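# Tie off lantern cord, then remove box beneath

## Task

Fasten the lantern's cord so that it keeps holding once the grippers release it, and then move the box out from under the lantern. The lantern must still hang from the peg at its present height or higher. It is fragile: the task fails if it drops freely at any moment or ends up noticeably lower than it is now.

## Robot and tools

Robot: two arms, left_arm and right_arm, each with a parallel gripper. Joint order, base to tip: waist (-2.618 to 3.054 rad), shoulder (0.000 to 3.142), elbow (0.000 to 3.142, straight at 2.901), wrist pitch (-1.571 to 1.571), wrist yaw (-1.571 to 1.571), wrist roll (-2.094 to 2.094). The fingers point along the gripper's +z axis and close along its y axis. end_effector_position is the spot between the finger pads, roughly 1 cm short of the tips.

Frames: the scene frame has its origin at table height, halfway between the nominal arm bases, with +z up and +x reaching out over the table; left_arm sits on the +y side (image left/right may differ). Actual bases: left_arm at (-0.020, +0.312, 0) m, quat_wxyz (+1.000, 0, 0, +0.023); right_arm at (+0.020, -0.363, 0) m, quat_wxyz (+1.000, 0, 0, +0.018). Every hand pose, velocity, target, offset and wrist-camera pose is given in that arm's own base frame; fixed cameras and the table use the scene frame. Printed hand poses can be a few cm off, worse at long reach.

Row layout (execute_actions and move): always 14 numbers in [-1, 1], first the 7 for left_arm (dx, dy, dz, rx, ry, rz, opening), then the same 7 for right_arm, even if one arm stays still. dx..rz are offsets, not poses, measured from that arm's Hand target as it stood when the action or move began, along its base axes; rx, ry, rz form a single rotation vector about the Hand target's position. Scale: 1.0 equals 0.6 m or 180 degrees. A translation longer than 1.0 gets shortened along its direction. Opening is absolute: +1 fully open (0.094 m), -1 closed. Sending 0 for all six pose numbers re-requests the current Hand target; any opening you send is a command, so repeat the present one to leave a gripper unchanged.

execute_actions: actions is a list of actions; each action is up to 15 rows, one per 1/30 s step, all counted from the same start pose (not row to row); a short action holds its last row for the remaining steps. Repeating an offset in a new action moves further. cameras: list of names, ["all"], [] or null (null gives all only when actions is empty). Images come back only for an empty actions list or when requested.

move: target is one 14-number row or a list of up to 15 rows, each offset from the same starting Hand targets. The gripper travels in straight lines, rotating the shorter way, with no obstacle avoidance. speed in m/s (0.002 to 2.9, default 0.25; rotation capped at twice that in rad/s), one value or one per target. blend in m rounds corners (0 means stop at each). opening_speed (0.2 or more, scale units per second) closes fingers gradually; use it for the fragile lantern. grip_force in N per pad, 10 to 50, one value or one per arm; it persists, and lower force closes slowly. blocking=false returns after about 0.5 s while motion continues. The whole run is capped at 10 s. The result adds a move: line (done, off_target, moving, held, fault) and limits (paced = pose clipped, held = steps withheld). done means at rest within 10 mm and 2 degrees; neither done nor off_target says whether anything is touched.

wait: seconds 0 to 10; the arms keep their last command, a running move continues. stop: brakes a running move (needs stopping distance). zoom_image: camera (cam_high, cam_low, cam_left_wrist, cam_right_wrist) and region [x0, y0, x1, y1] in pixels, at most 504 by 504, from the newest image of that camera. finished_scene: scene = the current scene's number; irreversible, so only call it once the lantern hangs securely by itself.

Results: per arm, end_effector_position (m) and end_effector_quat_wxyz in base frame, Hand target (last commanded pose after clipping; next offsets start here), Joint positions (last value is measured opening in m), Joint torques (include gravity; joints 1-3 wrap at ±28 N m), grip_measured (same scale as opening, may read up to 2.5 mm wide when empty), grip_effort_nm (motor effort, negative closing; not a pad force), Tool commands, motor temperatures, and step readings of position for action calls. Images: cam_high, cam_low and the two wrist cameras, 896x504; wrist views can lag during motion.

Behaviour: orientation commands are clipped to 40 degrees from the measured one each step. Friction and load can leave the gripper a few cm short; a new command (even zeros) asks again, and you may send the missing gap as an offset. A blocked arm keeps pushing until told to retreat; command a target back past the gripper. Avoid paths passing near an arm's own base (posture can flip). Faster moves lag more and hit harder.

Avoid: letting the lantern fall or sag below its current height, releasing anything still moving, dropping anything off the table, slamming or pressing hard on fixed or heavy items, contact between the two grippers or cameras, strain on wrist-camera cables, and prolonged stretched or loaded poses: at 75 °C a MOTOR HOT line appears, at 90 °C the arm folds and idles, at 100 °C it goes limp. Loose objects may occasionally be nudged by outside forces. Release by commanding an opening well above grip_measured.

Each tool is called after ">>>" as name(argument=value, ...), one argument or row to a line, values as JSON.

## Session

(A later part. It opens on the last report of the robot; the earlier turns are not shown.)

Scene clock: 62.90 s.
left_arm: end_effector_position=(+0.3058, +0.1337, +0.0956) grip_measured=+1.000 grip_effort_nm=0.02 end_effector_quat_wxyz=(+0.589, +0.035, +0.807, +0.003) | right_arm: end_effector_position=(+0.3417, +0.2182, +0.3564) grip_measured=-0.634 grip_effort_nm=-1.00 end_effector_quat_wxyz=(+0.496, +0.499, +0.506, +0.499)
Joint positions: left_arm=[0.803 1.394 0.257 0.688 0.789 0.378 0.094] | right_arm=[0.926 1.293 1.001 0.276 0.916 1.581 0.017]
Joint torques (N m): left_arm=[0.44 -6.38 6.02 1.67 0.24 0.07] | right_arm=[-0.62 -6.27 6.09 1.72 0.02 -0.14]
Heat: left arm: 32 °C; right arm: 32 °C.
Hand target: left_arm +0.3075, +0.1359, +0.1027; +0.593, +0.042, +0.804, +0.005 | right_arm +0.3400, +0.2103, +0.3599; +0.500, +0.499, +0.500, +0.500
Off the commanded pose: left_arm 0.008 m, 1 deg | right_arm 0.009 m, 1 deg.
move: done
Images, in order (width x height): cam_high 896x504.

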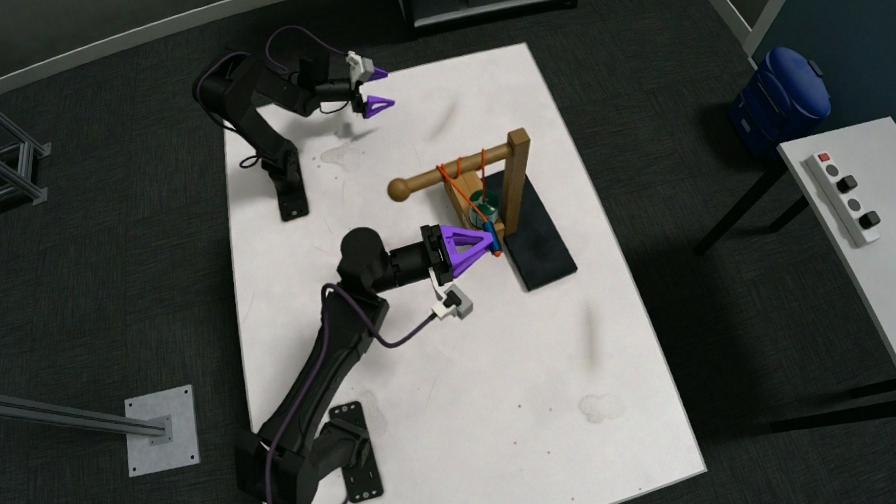

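Tighten again.

>>> move(
  target=[
    [0,0,0,0,0,0,1,0.11,-0.1,-0.1,0,0,0,-0.85],
  ],
  speed=0.1,
  cameras=["cam_high","cam_low"],
)

>>> zoom_image(
  camera="cam_high",
  region=[380, 110, 540, 270],
)

>>> zoom_image(
  camera="cam_low",
  region=[200, 60, 400, 260],
)

Scene clock: 66.33 s.
left_arm: end_effector_position=(+0.3058, +0.1337, +0.0956) grip_measured=+1.000 grip_effort_nm=0.02 end_effector_quat_wxyz=(+0.589, +0.035, +0.807, +0.003) | right_arm: end_effector_position=(+0.3829, +0.2085, +0.3305) grip_measured=-0.634 grip_effort_nm=-1.00 end_effector_quat_wxyz=(+0.440, +0.431, +0.525, +0.587)
Joint positions: left_arm=[0.803 1.394 0.257 0.688 0.789 0.378 0.094] | right_arm=[0.668 1.309 0.817 0.575 0.426 1.581 0.017]
Joint torques (N m): left_arm=[0.47 -6.32 6.04 1.69 0.24 0.09] | right_arm=[-5.29 -3.75 5.07 1.44 1.91 -0.18]
Heat: left arm: 32 °C; right arm: 32 °C.
Hand target: left_arm +0.3075, +0.1359, +0.1027; +0.593, +0.042, +0.804, +0.005 | right_arm +0.4061, +0.1502, +0.2999; +0.500, +0.499, +0.500, +0.500
Off the commanded pose: left_arm 0.008 m, 1 deg | right_arm 0.070 m, 15 deg.
move: off_target (right_arm)
Images, in order (width x height): cam_high 896x504, cam_low 896x504.

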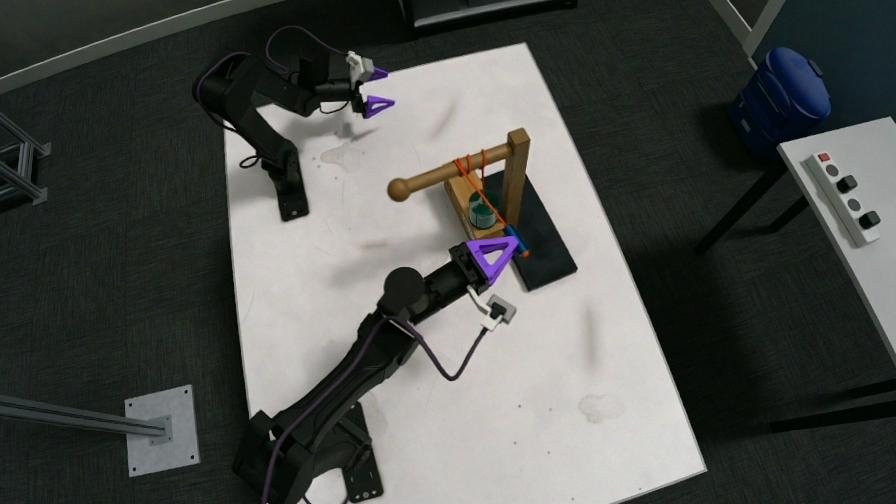

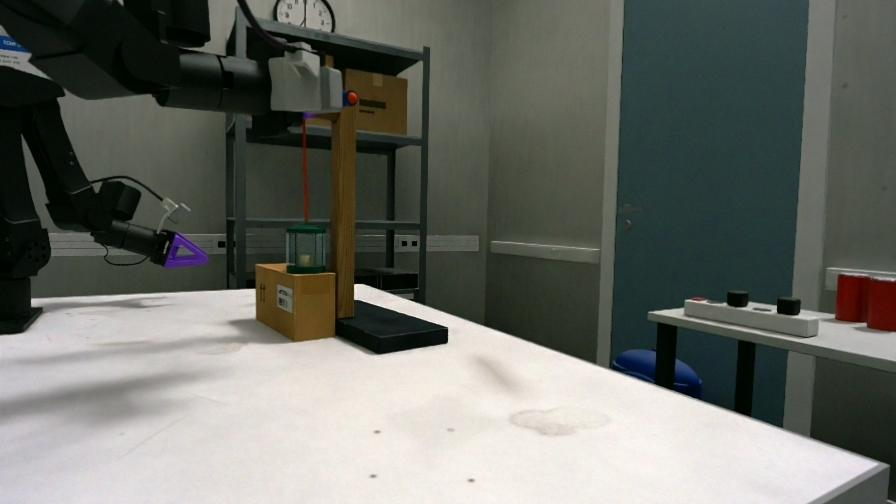

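Scaled by 3.150 from the camera's 896x504 image, which has a finer 1280x720 frame.

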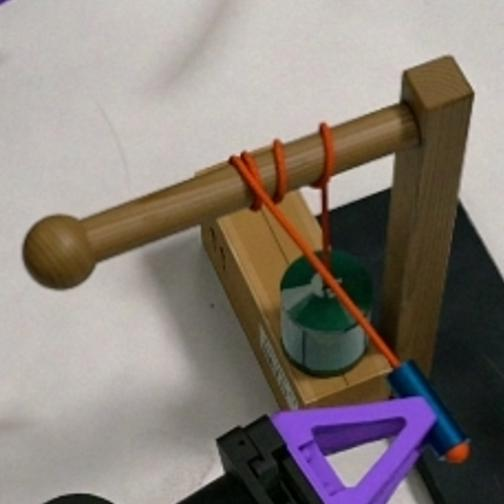

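Scaled by 2.520 from the camera's 896x504 image, which has a finer 1280x720 frame.

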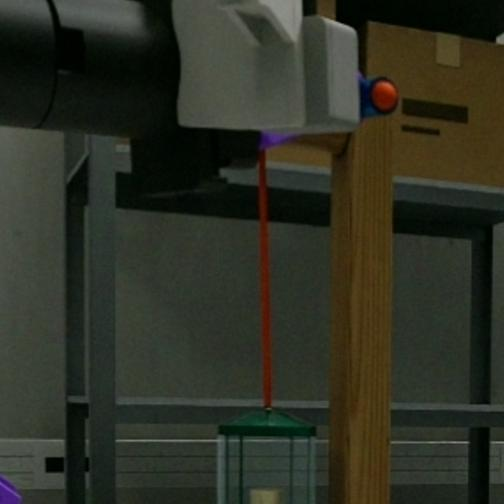

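>>> move(
  target=[
    [0,0,0,0,0,0,1,-0.118,0.19,-0.067,0,0,0,-0.85],
    [0,0,0,0,0,0,1,-0.118,0.19,-0.067,0,0,0,-0.4],
  ],
  speed=0.15,
  opening_speed=0.5,
  cameras=["cam_high","cam_low","cam_right_wrist"],
)

>>> zoom_image(
  camera="cam_high",
  region=[380, 110, 540, 270],
)

>>> zoom_image(
  camera="cam_low",
  region=[200, 90, 400, 290],
)

Scene clock: 70.53 s.
left_arm: end_effector_position=(+0.3058, +0.1337, +0.0956) grip_measured=+1.000 grip_effort_nm=0.02 end_effector_quat_wxyz=(+0.589, +0.035, +0.807, +0.003) | right_arm: end_effector_position=(+0.3318, +0.2629, +0.2582) grip_measured=-0.401 grip_effort_nm=0.10 end_effector_quat_wxyz=(+0.494, +0.498, +0.502, +0.506)
Joint positions: left_arm=[0.803 1.394 0.257 0.688 0.789 0.378 0.094] | right_arm=[1.04 1.536 0.781 0.755 1.022 1.579 0.028]
Joint torques (N m): left_arm=[0.47 -6.34 6.01 1.68 0.25 0.08] | right_arm=[-0.14 -4.83 8.39 1.55 0.16 -0.12]
Heat: left arm: 32 °C; right arm: 32 °C.
Hand target: left_arm +0.3075, +0.1359, +0.1027; +0.593, +0.042, +0.804, +0.005 | right_arm +0.3353, +0.2642, +0.2599; +0.500, +0.499, +0.500, +0.500
Off the commanded pose: left_arm 0.008 m, 1 deg | right_arm 0.004 m, 1 deg.
move: done
camera_calibration:
cam_right_wrist: T_world_to_cam=[[0.0130185, -0.00683682, -0.999892, 0.256907], [-0.43071, 0.902413, -0.0117781, -0.0512623], [0.902396, 0.430817, 0.00880333, -0.32485], [0, 0, 0, 1]] pos_world=[0.26772, 0.187967, 0.259135]
Images, in order (width x height): cam_high 896x504, cam_low 896x504, cam_right_wrist 896x504.

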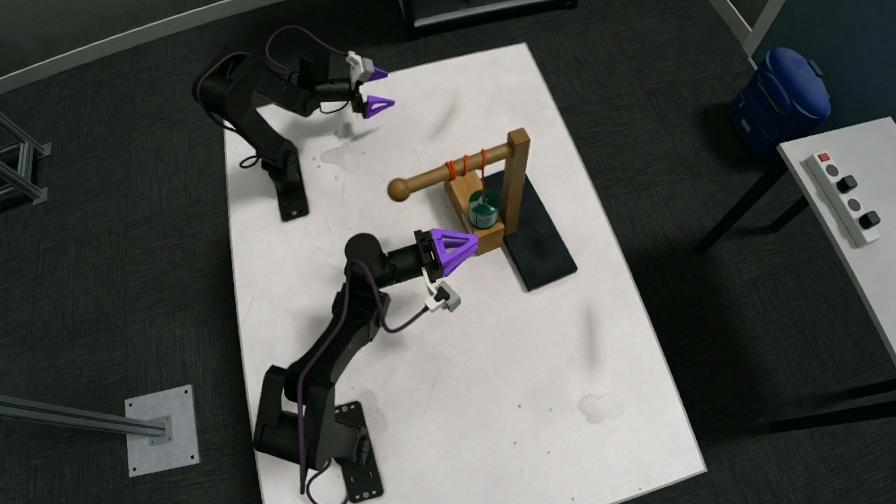

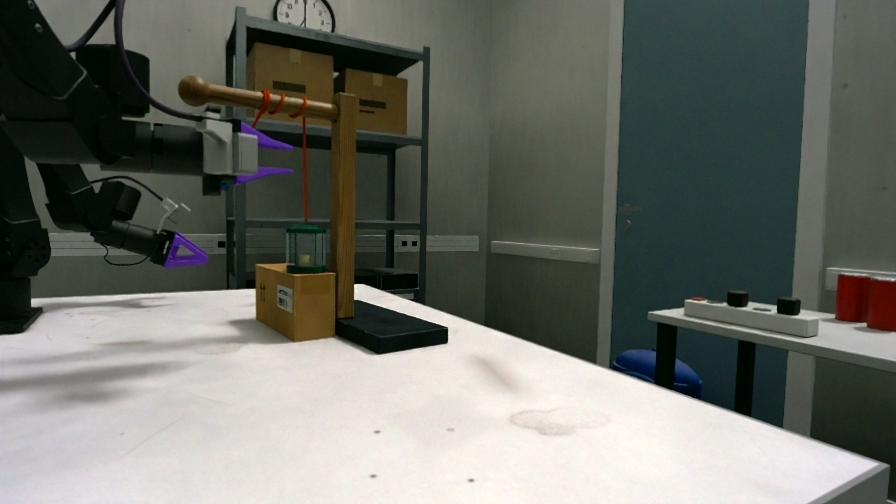

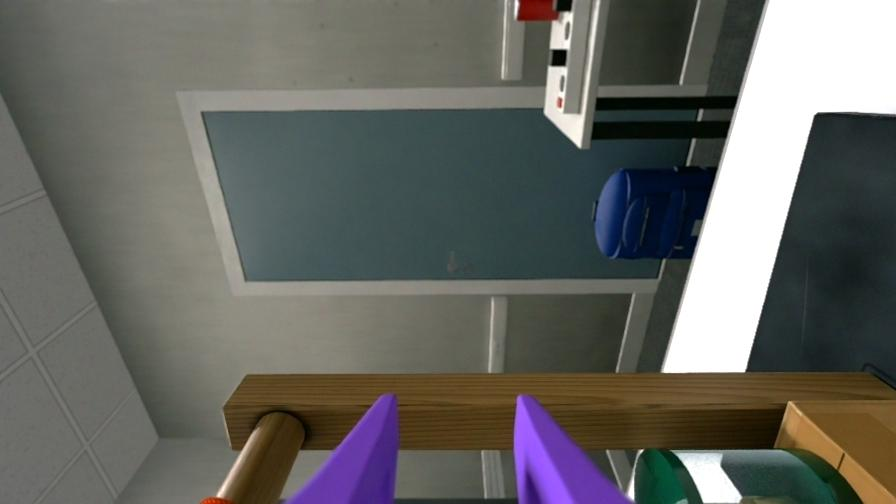

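Scaled by 3.150 from the camera's 896x504 image, which has a finer 1280x720 frame.

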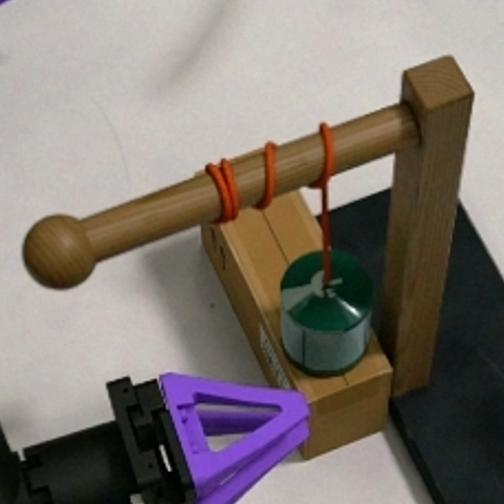

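Scaled by 2.520 from the camera's 896x504 image, which has a finer 1280x720 frame.

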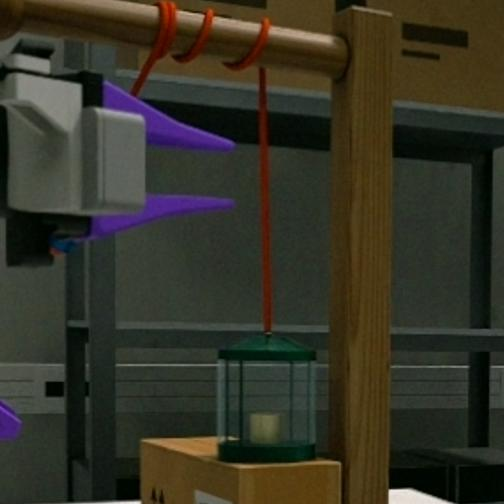

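>>> move(
  target=[
    [0,0,0,0,0,0,1,-0.009,-0.19,0,0,0,0,-0.4],
    [0,0,0,0,0,0,1,0.066,-0.125,-0.058,-0.4207,-0.3228,0.3228,-0.4],
  ],
  speed=0.22,
  blend=0.02,
  cameras=["cam_high","cam_low","cam_right_wrist"],
)

>>> zoom_image(
  camera="cam_high",
  region=[380, 110, 540, 270],
)

>>> zoom_image(
  camera="cam_low",
  region=[200, 150, 400, 350],
)

Scene clock: 79.23 s.
left_arm: end_effector_position=(+0.3058, +0.1337, +0.0956) grip_measured=+1.000 grip_effort_nm=0.02 end_effector_quat_wxyz=(+0.589, +0.035, +0.807, +0.003) | right_arm: end_effector_position=(+0.3748, +0.1905, +0.2097) grip_measured=-0.401 grip_effort_nm=0.10 end_effector_quat_wxyz=(+0.551, -0.418, +0.574, +0.438)
Joint positions: left_arm=[0.803 1.394 0.257 0.688 0.789 0.378 0.094] | right_arm=[0.048 1.745 0.793 0.92 -1.253 0.012 0.028]
Joint torques (N m): left_arm=[0.46 -6.37 6.01 1.68 0.25 0.07] | right_arm=[-0.36 -9.26 7.77 1.28 -0.19 -0.14]
Heat: left arm: 32 °C; right arm: 32 °C.
Hand target: left_arm +0.3075, +0.1359, +0.1027; +0.593, +0.042, +0.804, +0.005 | right_arm +0.3748, +0.1892, +0.2249; +0.561, -0.431, +0.561, +0.430
Off the commanded pose: left_arm 0.008 m, 1 deg | right_arm 0.015 m, 3 deg.
move: off_target (right_arm)
camera_calibration:
cam_right_wrist: T_world_to_cam=[[0.966774, -0.254134, -0.0276359, -0.306941], [-0.131984, -0.403639, -0.905349, 0.356301], [0.218925, 0.878915, -0.423769, -0.0705042], [0, 0, 0, 1]] pos_world=[0.359204, 0.12778, 0.284216]
Images, in order (width x height): cam_high 896x504, cam_low 896x504, cam_right_wrist 896x504.

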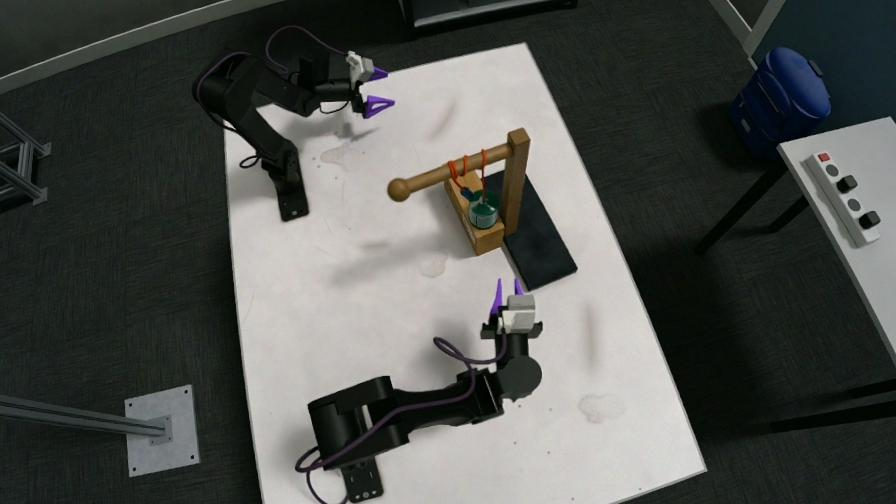

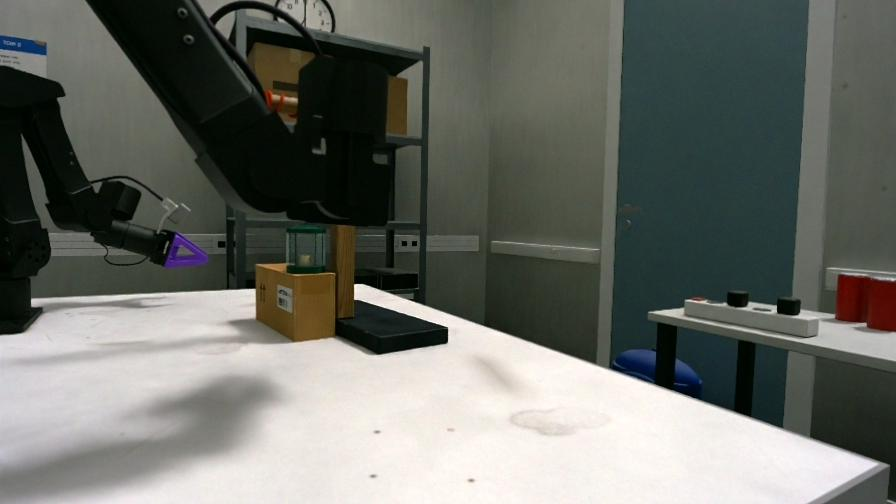

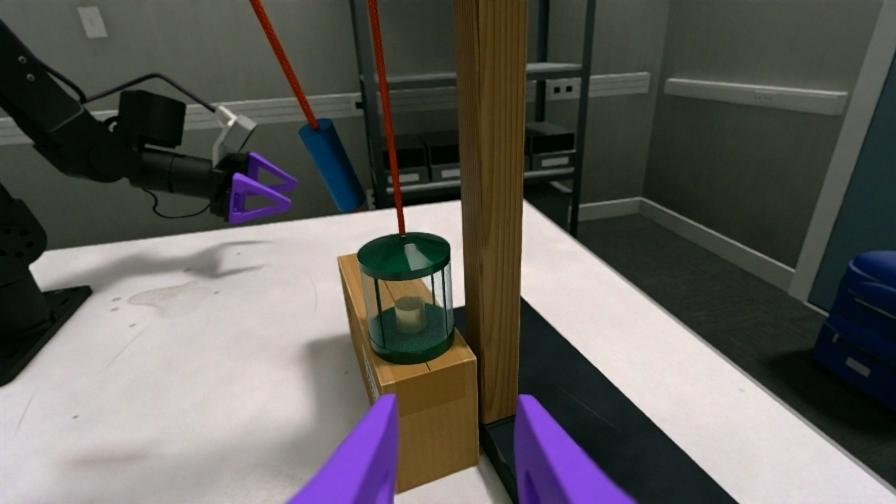

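Scaled by 3.150 from the camera's 896x504 image, which has a finer 1280x720 frame.

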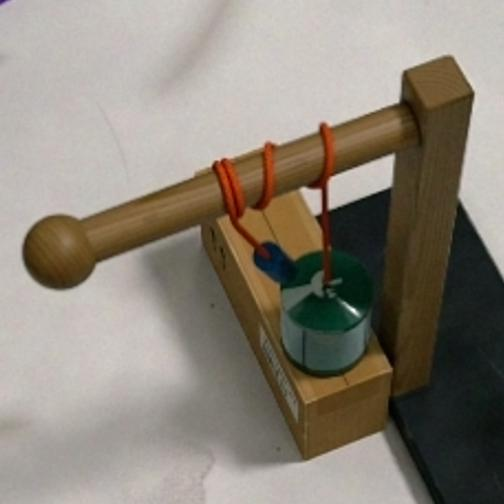

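Scaled by 2.520 from the camera's 896x504 image, which has a finer 1280x720 frame.

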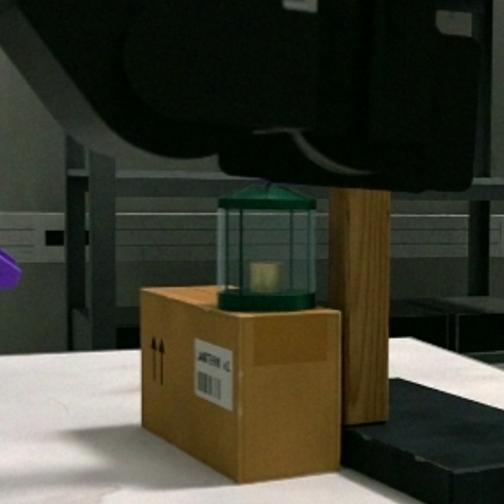

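>>> move(
  target=[
    [0,0,0,0,0,0,1,-0.036,0.035,0.0135,0,0,0,-0.1],
    [0,0,0,0,0,0,1,0.02,0.24,0.0135,0,0,0,-0.1],
  ],
  speed=0.15,
  cameras=["cam_right_wrist"],
)

Scene clock: 83.47 s.
left_arm: end_effector_position=(+0.3058, +0.1337, +0.0956) grip_measured=+1.000 grip_effort_nm=0.02 end_effector_quat_wxyz=(+0.589, +0.035, +0.807, +0.003) | right_arm: end_effector_position=(+0.3801, +0.3309, +0.2353) grip_measured=-0.101 grip_effort_nm=0.11 end_effector_quat_wxyz=(+0.561, -0.431, +0.558, +0.434)
Joint positions: left_arm=[0.803 1.394 0.257 0.688 0.789 0.378 0.094] | right_arm=[0.435 1.835 1.007 0.837 -0.88 0.008 0.042]
Joint torques (N m): left_arm=[0.46 -6.37 6.01 1.68 0.24 0.07] | right_arm=[0.01 -7.19 8.5 1.49 0.07 -0.11]
Heat: left arm: 33 °C; right arm: 32 °C.
Hand target: left_arm +0.3075, +0.1359, +0.1027; +0.593, +0.042, +0.804, +0.005 | right_arm +0.3868, +0.3332, +0.2330; +0.561, -0.431, +0.561, +0.430
Off the commanded pose: left_arm 0.008 m, 1 deg | right_arm 0.007 m, 1 deg.
move: done
camera_calibration:
cam_right_wrist: T_world_to_cam=[[0.970549, -0.240481, 0.0142692, -0.291499], [-0.0859303, -0.400921, -0.912074, 0.420053], [0.225057, 0.883986, -0.409778, -0.191485], [0, 0, 0, 1]] pos_world=[0.362104, 0.267578, 0.308812]
Images, in order (width x height): cam_right_wrist 896x504.

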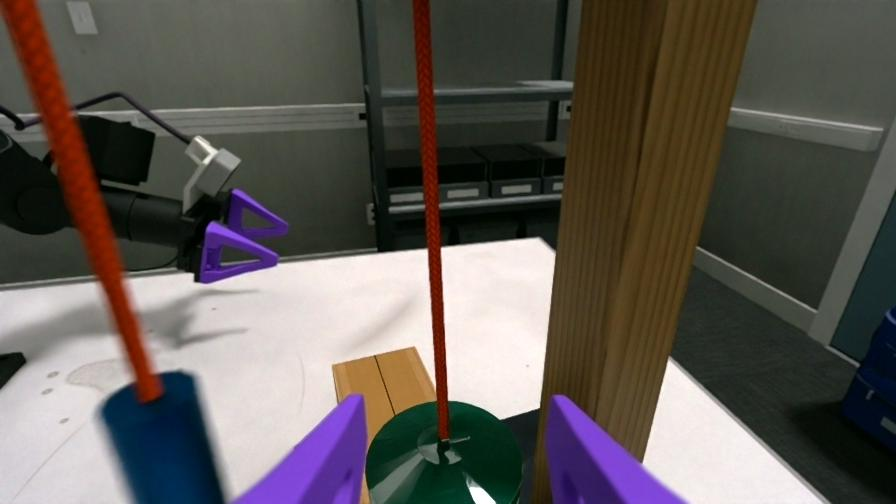

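>>> move(
  target=[
    [0,0,0,0,0,0,1,0.0,0.01,-0.03,0,0,0,-0.1],
    [0,0,0,0,0,0,1,0.025,0.1,-0.03,0,0,0,-0.1],
  ],
  speed=0.1,
  cameras=["cam_right_wrist"],
)

Scene clock: 86.73 s.
left_arm: end_effector_position=(+0.3058, +0.1337, +0.0956) grip_measured=+1.000 grip_effort_nm=0.02 end_effector_quat_wxyz=(+0.589, +0.035, +0.807, +0.003) | right_arm: end_effector_position=(+0.3962, +0.3893, +0.2204) grip_measured=-0.101 grip_effort_nm=0.10 end_effector_quat_wxyz=(+0.564, -0.430, +0.557, +0.433)
Joint positions: left_arm=[0.803 1.394 0.257 0.688 0.789 0.378 0.094] | right_arm=[0.548 2.005 1.174 0.845 -0.765 0.007 0.042]
Joint torques (N m): left_arm=[0.44 -6.41 6.02 1.68 0.25 0.07] | right_arm=[0.2 -8.47 8.53 1.53 0.06 -0.09]
Heat: left arm: 33 °C; right arm: 32 °C.
Hand target: left_arm +0.3075, +0.1359, +0.1027; +0.593, +0.042, +0.804, +0.005 | right_arm +0.4018, +0.3932, +0.2151; +0.561, -0.431, +0.561, +0.430
Off the commanded pose: left_arm 0.008 m, 1 deg | right_arm 0.009 m, 1 deg.
move: done
camera_calibration:
cam_right_wrist: T_world_to_cam=[[0.969918, -0.242766, 0.0180012, -0.29251], [-0.0827087, -0.398185, -0.913569, 0.429139], [0.228952, 0.884598, -0.406286, -0.255497], [0, 0, 0, 1]] pos_world=[0.377701, 0.325877, 0.293509]
Images, in order (width x height): cam_right_wrist 896x504.

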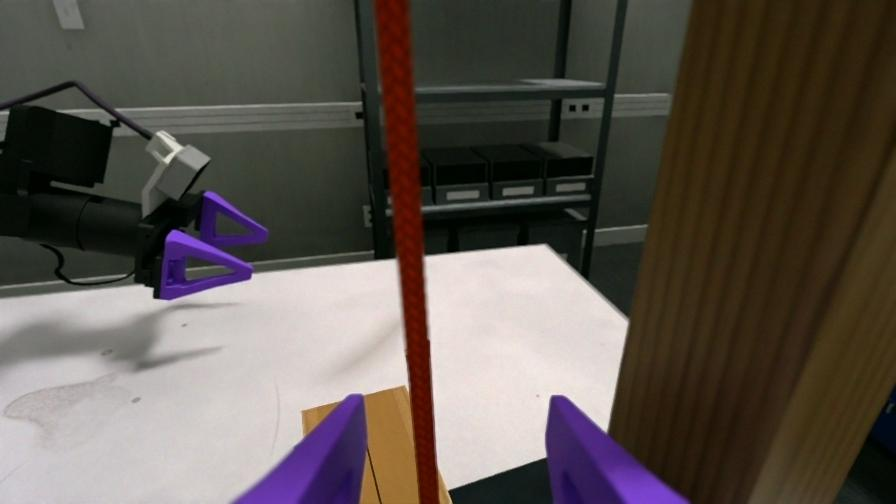

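>>> move(
  target=[
    [0,0,0,0,0,0,1,-0.006,0.005,0.0,0,0,0,-1],
  ],
  opening_speed=0.6,
  cameras=["cam_right_wrist"],
)

Scene clock: 89.23 s.
left_arm: end_effector_position=(+0.3058, +0.1337, +0.0956) grip_measured=+1.000 grip_effort_nm=0.02 end_effector_quat_wxyz=(+0.589, +0.035, +0.807, +0.003) | right_arm: end_effector_position=(+0.3958, +0.3912, +0.2203) grip_measured=-0.916 grip_effort_nm=-0.97 end_effector_quat_wxyz=(+0.565, -0.429, +0.558, +0.431)
Joint positions: left_arm=[0.803 1.394 0.257 0.688 0.789 0.378 0.094] | right_arm=[0.554 2.005 1.174 0.844 -0.754 0.006 0.004]
Joint torques (N m): left_arm=[0.49 -6.35 6.04 1.68 0.24 0.07] | right_arm=[0.55 -8.79 8.05 1.56 0.06 -0.09]
Heat: left arm: 33 °C; right arm: 32 °C.
Hand target: left_arm +0.3075, +0.1359, +0.1027; +0.593, +0.042, +0.804, +0.005 | right_arm +0.3982, +0.3963, +0.2151; +0.561, -0.431, +0.561, +0.430
Off the commanded pose: left_arm 0.008 m, 1 deg | right_arm 0.008 m, 1 deg.
move: done
camera_calibration:
cam_right_wrist: T_world_to_cam=[[0.968692, -0.247586, 0.0183484, -0.289303], [-0.0844137, -0.397972, -0.913506, 0.430423], [0.233473, 0.883357, -0.406412, -0.258342], [0, 0, 0, 1]] pos_world=[0.376895, 0.327878, 0.293509]
Images, in order (width x height): cam_right_wrist 896x504.

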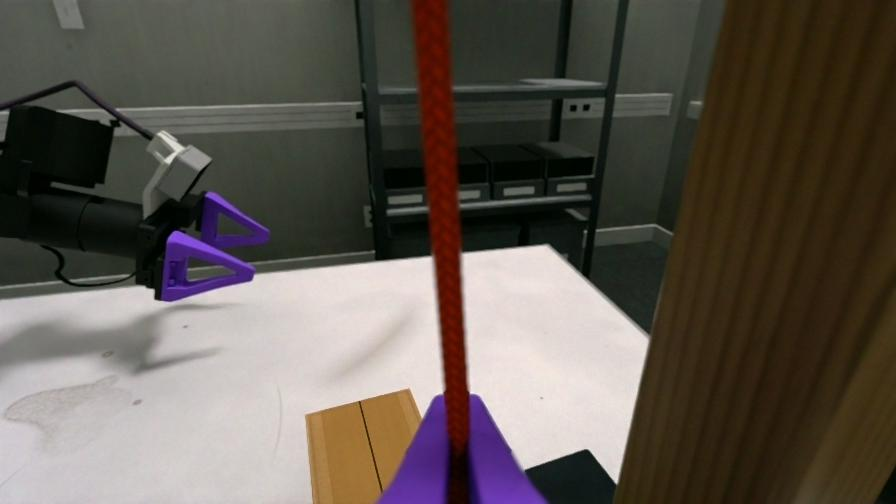

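>>> move(
  target=[
    [0,0,0,0,0,0,1,0,-0.004,0.09,0,0,0,-1],
  ],
  speed=0.05,
  cameras=["cam_low"],
)

>>> zoom_image(
  camera="cam_low",
  region=[200, 150, 400, 350],
)

Scene clock: 93.90 s.
left_arm: end_effector_position=(+0.3058, +0.1337, +0.0956) grip_measured=+1.000 grip_effort_nm=0.02 end_effector_quat_wxyz=(+0.589, +0.035, +0.807, +0.003) | right_arm: end_effector_position=(+0.3988, +0.3931, +0.2213) grip_measured=-0.918 grip_effort_nm=-1.00 end_effector_quat_wxyz=(+0.521, -0.424, +0.600, +0.435)
Joint positions: left_arm=[0.803 1.394 0.257 0.688 0.789 0.378 0.094] | right_arm=[0.554 1.97 1.241 0.622 -0.754 0.006 0.004]
Joint torques (N m): left_arm=[0.44 -6.37 6.02 1.68 0.25 0.06] | right_arm=[0.17 -14.24 9.7 1.88 -0.06 -0.08]
Heat: left arm: 33 °C; right arm: 32 °C.
Hand target: left_arm +0.3075, +0.1359, +0.1027; +0.593, +0.042, +0.804, +0.005 | right_arm +0.3982, +0.3939, +0.2691; +0.561, -0.431, +0.561, +0.430
Off the commanded pose: left_arm 0.008 m, 1 deg | right_arm 0.048 m, 6 deg.
move: off_target (right_arm)
Images, in order (width x height): cam_low 896x504.

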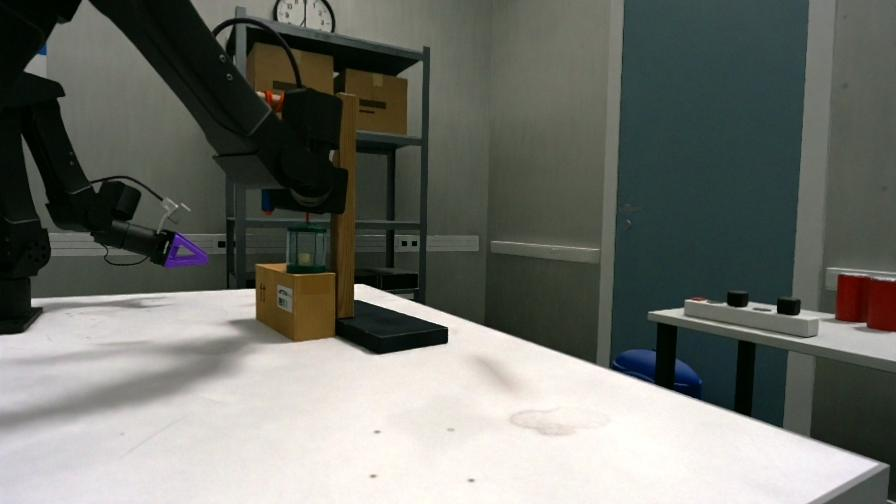

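Scaled by 2.520 from the camera's 896x504 image, which has a finer 1280x720 frame.

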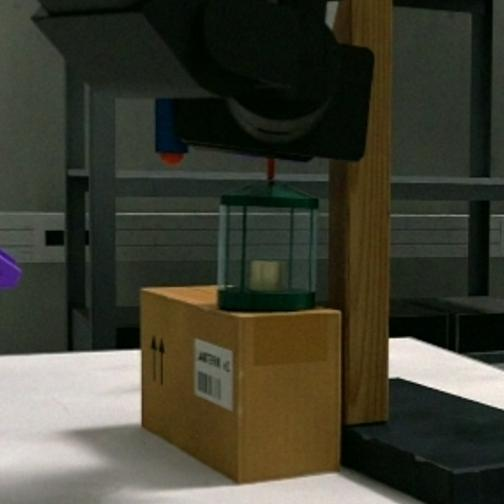

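>>> move(
  target=[
    [0,0,0,0,0,0,1,0,0,0.025,0,0,0,-1],
  ],
  speed=0.05,
  cameras=["cam_low","cam_high","cam_right_wrist"],
)

>>> zoom_image(
  camera="cam_low",
  region=[200, 150, 400, 350],
)

>>> zoom_image(
  camera="cam_high",
  region=[380, 110, 540, 270],
)

Scene clock: 96.00 s.
left_arm: end_effector_position=(+0.3058, +0.1337, +0.0956) grip_measured=+1.000 grip_effort_nm=0.02 end_effector_quat_wxyz=(+0.589, +0.035, +0.807, +0.003) | right_arm: end_effector_position=(+0.3992, +0.3933, +0.2330) grip_measured=-0.918 grip_effort_nm=-1.00 end_effector_quat_wxyz=(+0.516, -0.423, +0.604, +0.435)
Joint positions: left_arm=[0.803 1.394 0.257 0.688 0.789 0.378 0.094] | right_arm=[0.554 1.949 1.273 0.555 -0.754 0.006 0.004]
Joint torques (N m): left_arm=[0.5 -6.31 6.05 1.67 0.25 0.09] | right_arm=[0.17 -14.19 9.95 2 -0.06 -0.09]
Heat: left arm: 33 °C; right arm: 33 °C.
Hand target: left_arm +0.3075, +0.1359, +0.1027; +0.593, +0.042, +0.804, +0.005 | right_arm +0.3982, +0.3939, +0.2841; +0.561, -0.431, +0.561, +0.430
Off the commanded pose: left_arm 0.008 m, 1 deg | right_arm 0.051 m, 7 deg.
move: off_target (right_arm)
camera_calibration:
cam_right_wrist: T_world_to_cam=[[0.965457, -0.24956, -0.0749215, -0.268601], [-0.186529, -0.461182, -0.867478, 0.498075], [0.181935, 0.851487, -0.491802, -0.202858], [0, 0, 0, 1]] pos_world=[0.389135, 0.335402, 0.312179]
Images, in order (width x height): cam_high 896x504, cam_low 896x504, cam_right_wrist 896x504.

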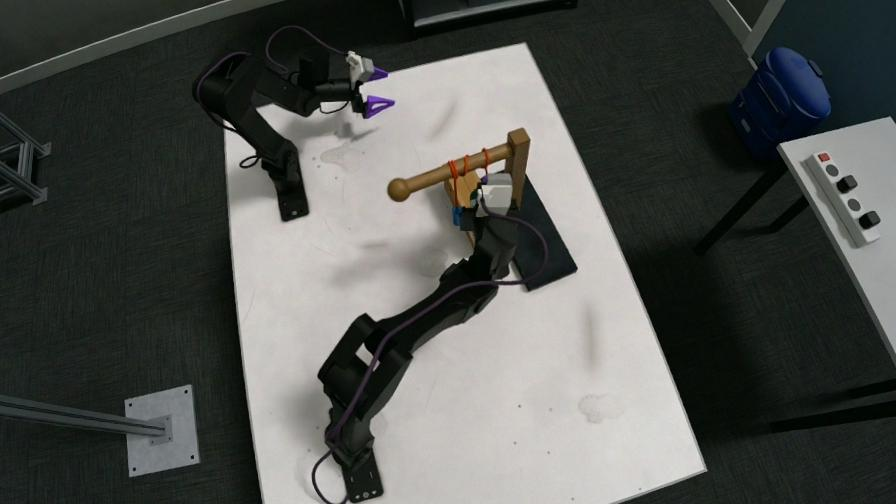

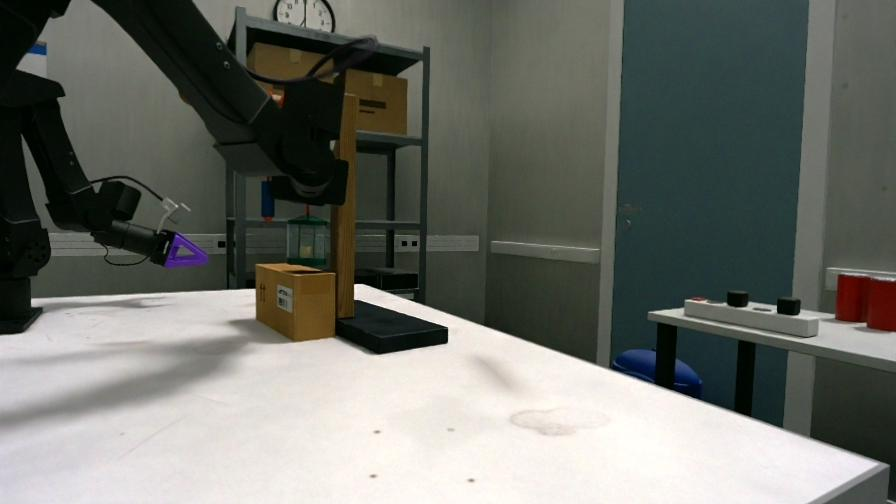

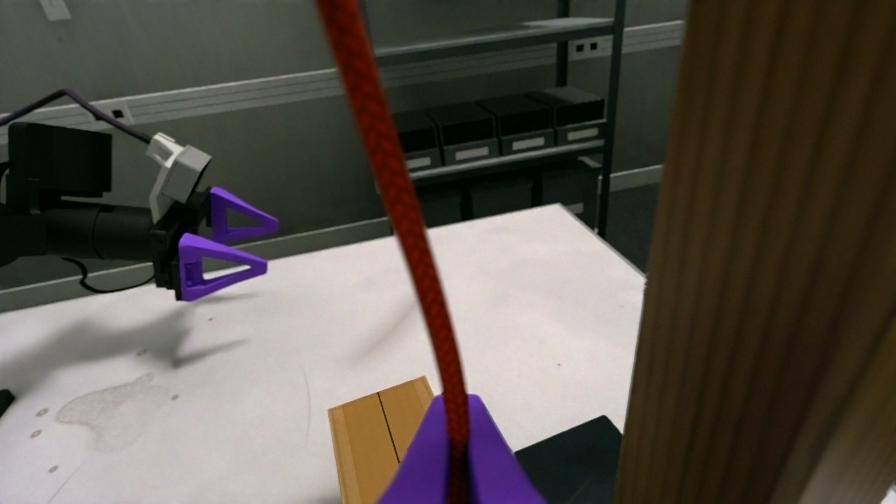

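Scaled by 2.520 from the camera's 896x504 image, which has a finer 1280x720 frame.

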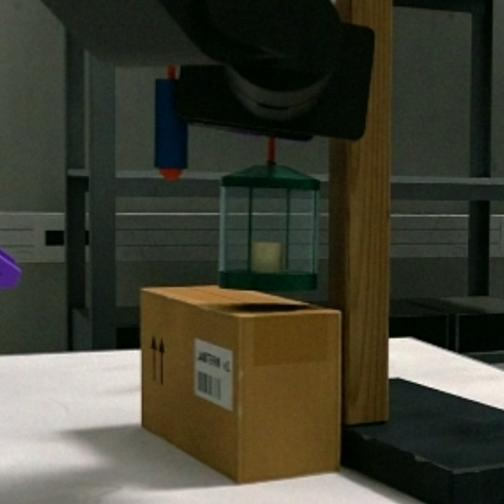

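Scaled by 3.150 from the camera's 896x504 image, which has a finer 1280x720 frame.

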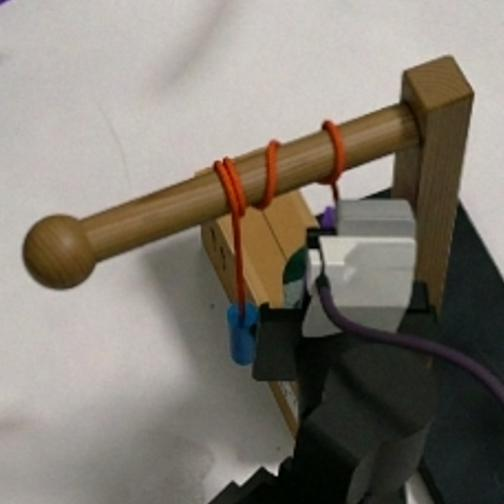

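>>> move(
  target=[
    [0.07,-0.1,0.13,0.05,0.066,-0.22,1,0,0,0,0,0,0,-1],
    [0.1375,-0.3515,0.087,0.1035,0.1327,-0.441,1,0,0,0,0,0,0,-1],
  ],
  speed=0.22,
  blend=[0.04,0],
  cameras=["cam_left_wrist","cam_low"],
)

>>> zoom_image(
  camera="cam_low",
  region=[200, 150, 400, 350],
)

Scene clock: 105.03 s.
left_arm: end_effector_position=(+0.3881, -0.0743, +0.1601) grip_measured=+1.000 grip_effort_nm=0.02 end_effector_quat_wxyz=(+0.288, +0.629, +0.679, -0.248) | right_arm: end_effector_position=(+0.3992, +0.3933, +0.2330) grip_measured=-0.918 grip_effort_nm=-1.00 end_effector_quat_wxyz=(+0.516, -0.423, +0.604, +0.435)
Joint positions: left_arm=[0.135 1.988 1.743 -1.348 0.779 1.638 0.094] | right_arm=[0.554 1.949 1.273 0.555 -0.754 0.006 0.004]
Joint torques (N m): left_arm=[-0.03 -9.72 6.97 0.1 0.39 0.03] | right_arm=[0.13 -14.23 9.91 1.99 -0.06 -0.09]
Heat: left arm: 32 °C; right arm: 33 °C.
Hand target: left_arm +0.3900, -0.0749, +0.1549; +0.282, +0.627, +0.678, -0.259 | right_arm +0.3982, +0.3939, +0.2841; +0.561, -0.431, +0.561, +0.430
Off the commanded pose: left_arm 0.006 m, 1 deg | right_arm 0.051 m, 7 deg.
move: off_target (right_arm)
camera_calibration:
cam_left_wrist: T_world_to_cam=[[-0.995724, -0.0918617, -0.00978764, 0.380767], [-0.0819387, 0.927127, -0.36568, 0.200549], [0.0426664, -0.363314, -0.930689, 0.193284], [0, 0, 0, 1]] pos_world=[0.387325, -0.0807333, 0.256951]
Images, in order (width x height): cam_low 896x504, cam_left_wrist 896x504.

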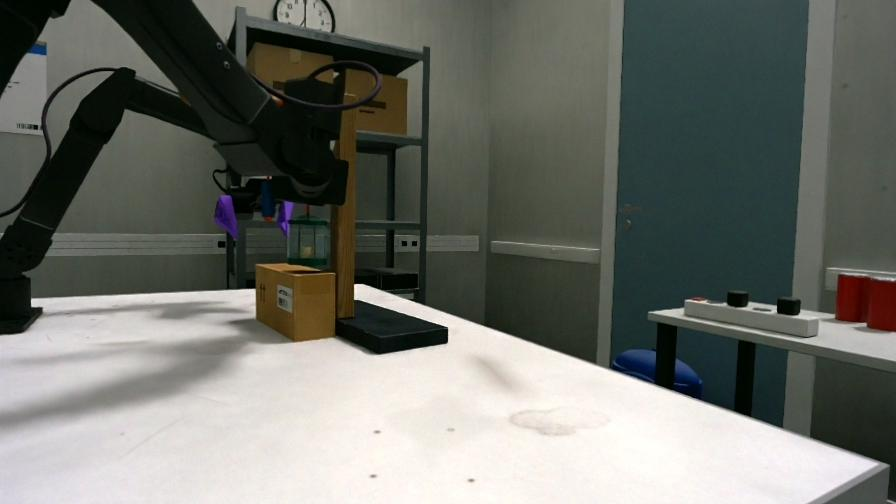

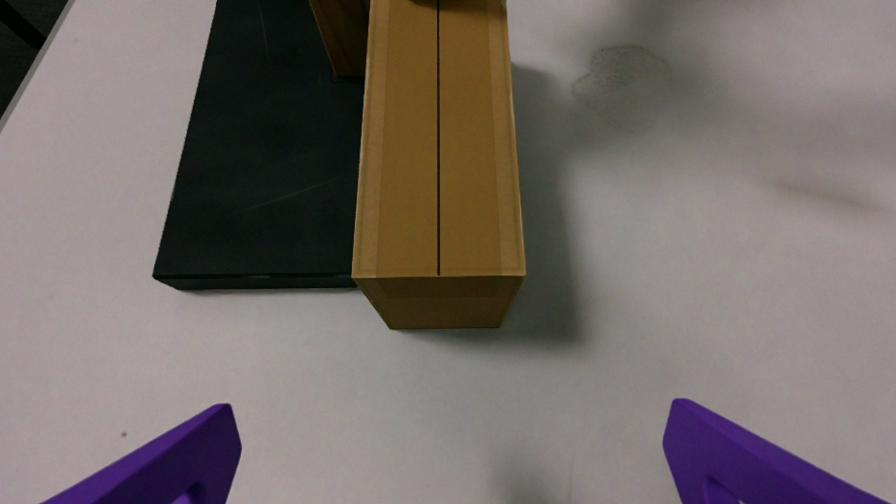

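Scaled by 2.520 from the camera's 896x504 image, which has a finer 1280x720 frame.

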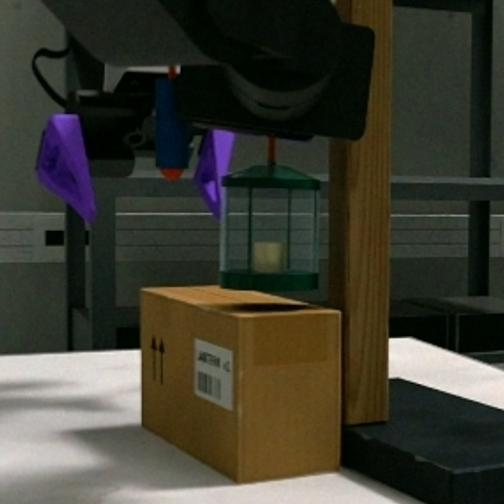

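>>> move(
  target=[
    [0.015,-0.126,-0.155,0,0,0,1,0,0,0,0,0,0,-1],
    [0.015,-0.126,-0.155,0,0,0,0.2,0,0,0,0,0,0,-1],
  ],
  speed=0.12,
  opening_speed=0.6,
  grip_force=[30,50],
  cameras=["cam_left_wrist","cam_low"],
)

Scene clock: 111.50 s.
left_arm: end_effector_position=(+0.4034, -0.1493, +0.0756) grip_measured=+0.339 grip_effort_nm=-0.58 end_effector_quat_wxyz=(+0.294, +0.633, +0.673, -0.245) | right_arm: end_effector_position=(+0.3992, +0.3933, +0.2330) grip_measured=-0.918 grip_effort_nm=-1.00 end_effector_quat_wxyz=(+0.516, -0.423, +0.604, +0.435)
Joint positions: left_arm=[-0.061 2.035 1.461 -0.819 0.77 1.376 0.063] | right_arm=[0.554 1.949 1.273 0.555 -0.754 0.006 0.004]
Joint torques (N m): left_arm=[-0.14 -10.66 4.33 0.74 0.39 -0.04] | right_arm=[0.16 -14.22 9.94 1.99 -0.06 -0.09]
Motor temperatures (°C): left_arm=[23 26 28 31 25 26 26] | right_arm=[26 34 32 34 24 25 24]
Heat: left arm: 31 °C; right arm: 34 °C.
Hand target: left_arm +0.3991, -0.1506, +0.0620; +0.282, +0.627, +0.678, -0.259 | right_arm +0.3982, +0.3939, +0.2841; +0.561, -0.431, +0.561, +0.430
Off the commanded pose: left_arm 0.014 m, 2 deg | right_arm 0.051 m, 7 deg.
grip_force (N): 30, 50
move: off_target (left_arm, right_arm); target 2's new opening was sent with left_arm's hand 0.014 m and 2 deg from that target
camera_calibration:
cam_left_wrist: T_world_to_cam=[[-0.996104, -0.0842295, -0.0261176, 0.390797], [-0.0685532, 0.925904, -0.371485, 0.235279], [0.0554724, -0.368248, -0.928071, 0.0806399], [0, 0, 0, 1]] pos_world=[0.40093, -0.155234, 0.172449]
Images, in order (width x height): cam_low 896x504, cam_left_wrist 896x504.

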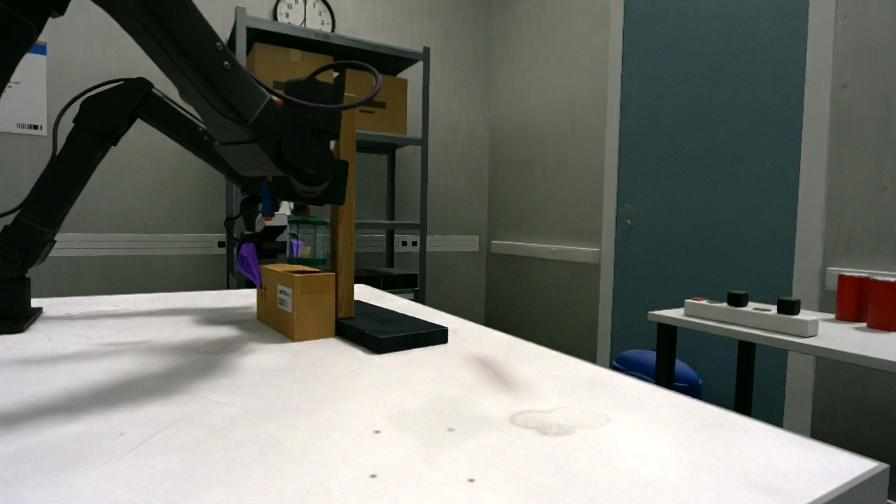

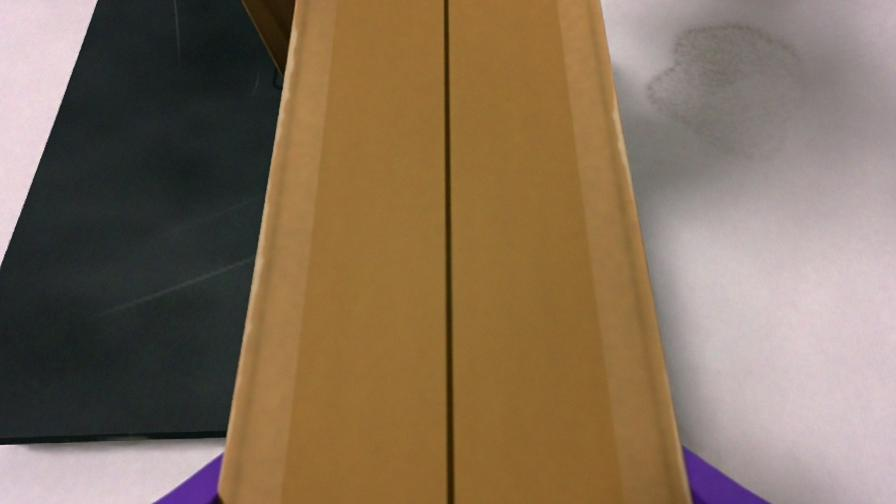

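>>> move(
  target=[
    [-0.035,0.37,0.01,0,0,0,0.2,0,0,0,0,0,0,-1],
  ],
  speed=0.1,
  cameras=["cam_left_wrist","cam_low","cam_high"],
)

Scene clock: 114.90 s.
left_arm: end_effector_position=(+0.3809, +0.0704, +0.0769) grip_measured=+0.336 grip_effort_nm=-0.64 end_effector_quat_wxyz=(+0.290, +0.625, +0.684, -0.241) | right_arm: end_effector_position=(+0.3992, +0.3933, +0.2330) grip_measured=-0.918 grip_effort_nm=-1.00 end_effector_quat_wxyz=(+0.516, -0.423, +0.604, +0.435)
Joint positions: left_arm=[0.49 2.261 1.823 -1.457 0.715 2.093 0.063] | right_arm=[0.554 1.949 1.273 0.555 -0.754 0.006 0.004]
Joint torques (N m): left_arm=[0.12 -11.28 6.34 -0.54 0.19 0.12] | right_arm=[0.18 -14.23 9.91 1.98 -0.06 -0.09]
Heat: left arm: 31 °C; right arm: 34 °C.
Hand target: left_arm +0.3780, +0.0714, +0.0680; +0.282, +0.627, +0.678, -0.259 | right_arm +0.3982, +0.3939, +0.2841; +0.561, -0.431, +0.561, +0.430
Off the commanded pose: left_arm 0.009 m, 2 deg | right_arm 0.051 m, 7 deg.
joint sent to its limit (left arm) — joint 6 (wrist roll), upper limit. The joint targets still meet the commanded pose.
grip_force (N): 30, 50
move: off_target (right_arm)
camera_calibration:
cam_left_wrist: T_world_to_cam=[[-0.993894, -0.108924, -0.0176299, 0.387153], [-0.0953211, 0.928048, -0.360056, 0.0400222], [0.0555802, -0.356177, -0.932764, 0.163513], [0, 0, 0, 1]] pos_world=[0.379515, 0.0632674, 0.173755]
Images, in order (width x height): cam_high 896x504, cam_low 896x504, cam_left_wrist 896x504.

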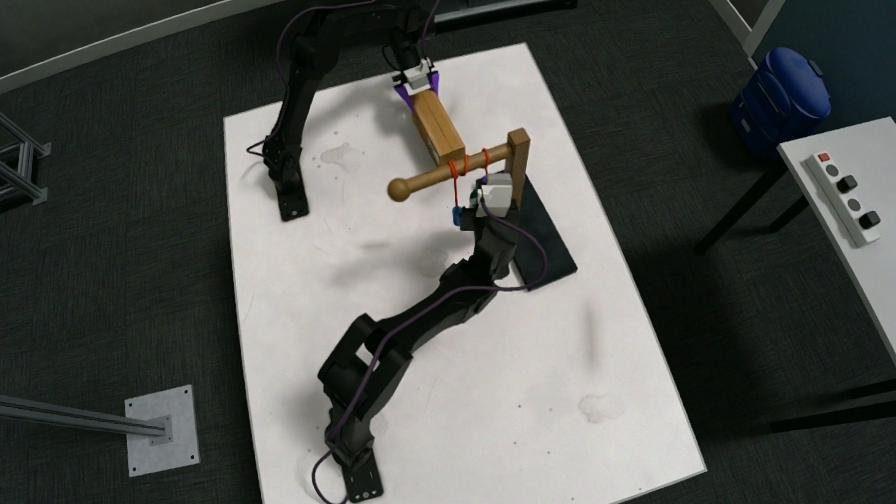

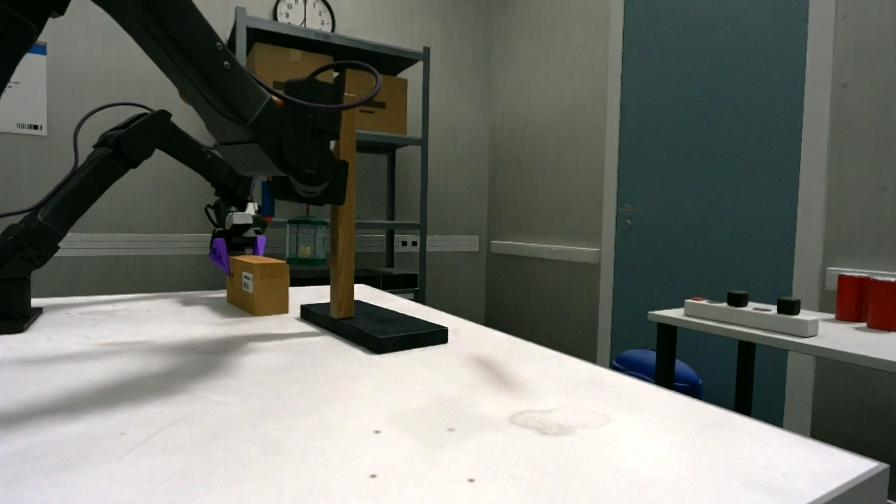

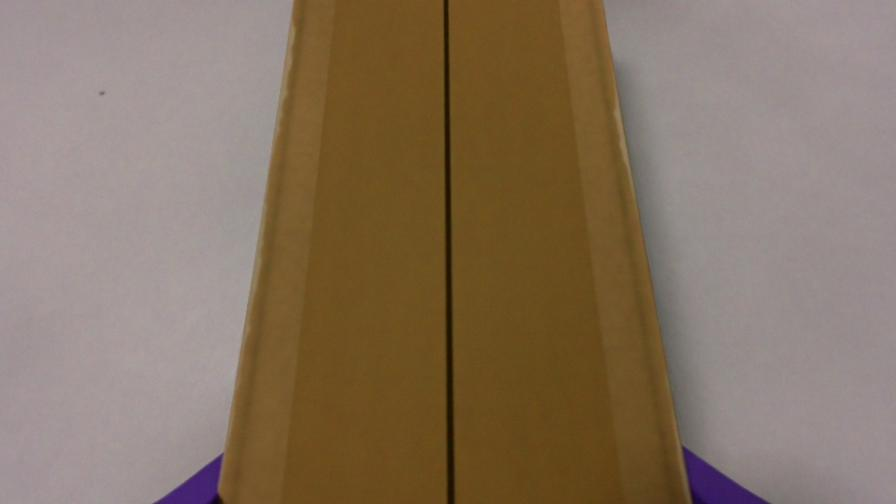

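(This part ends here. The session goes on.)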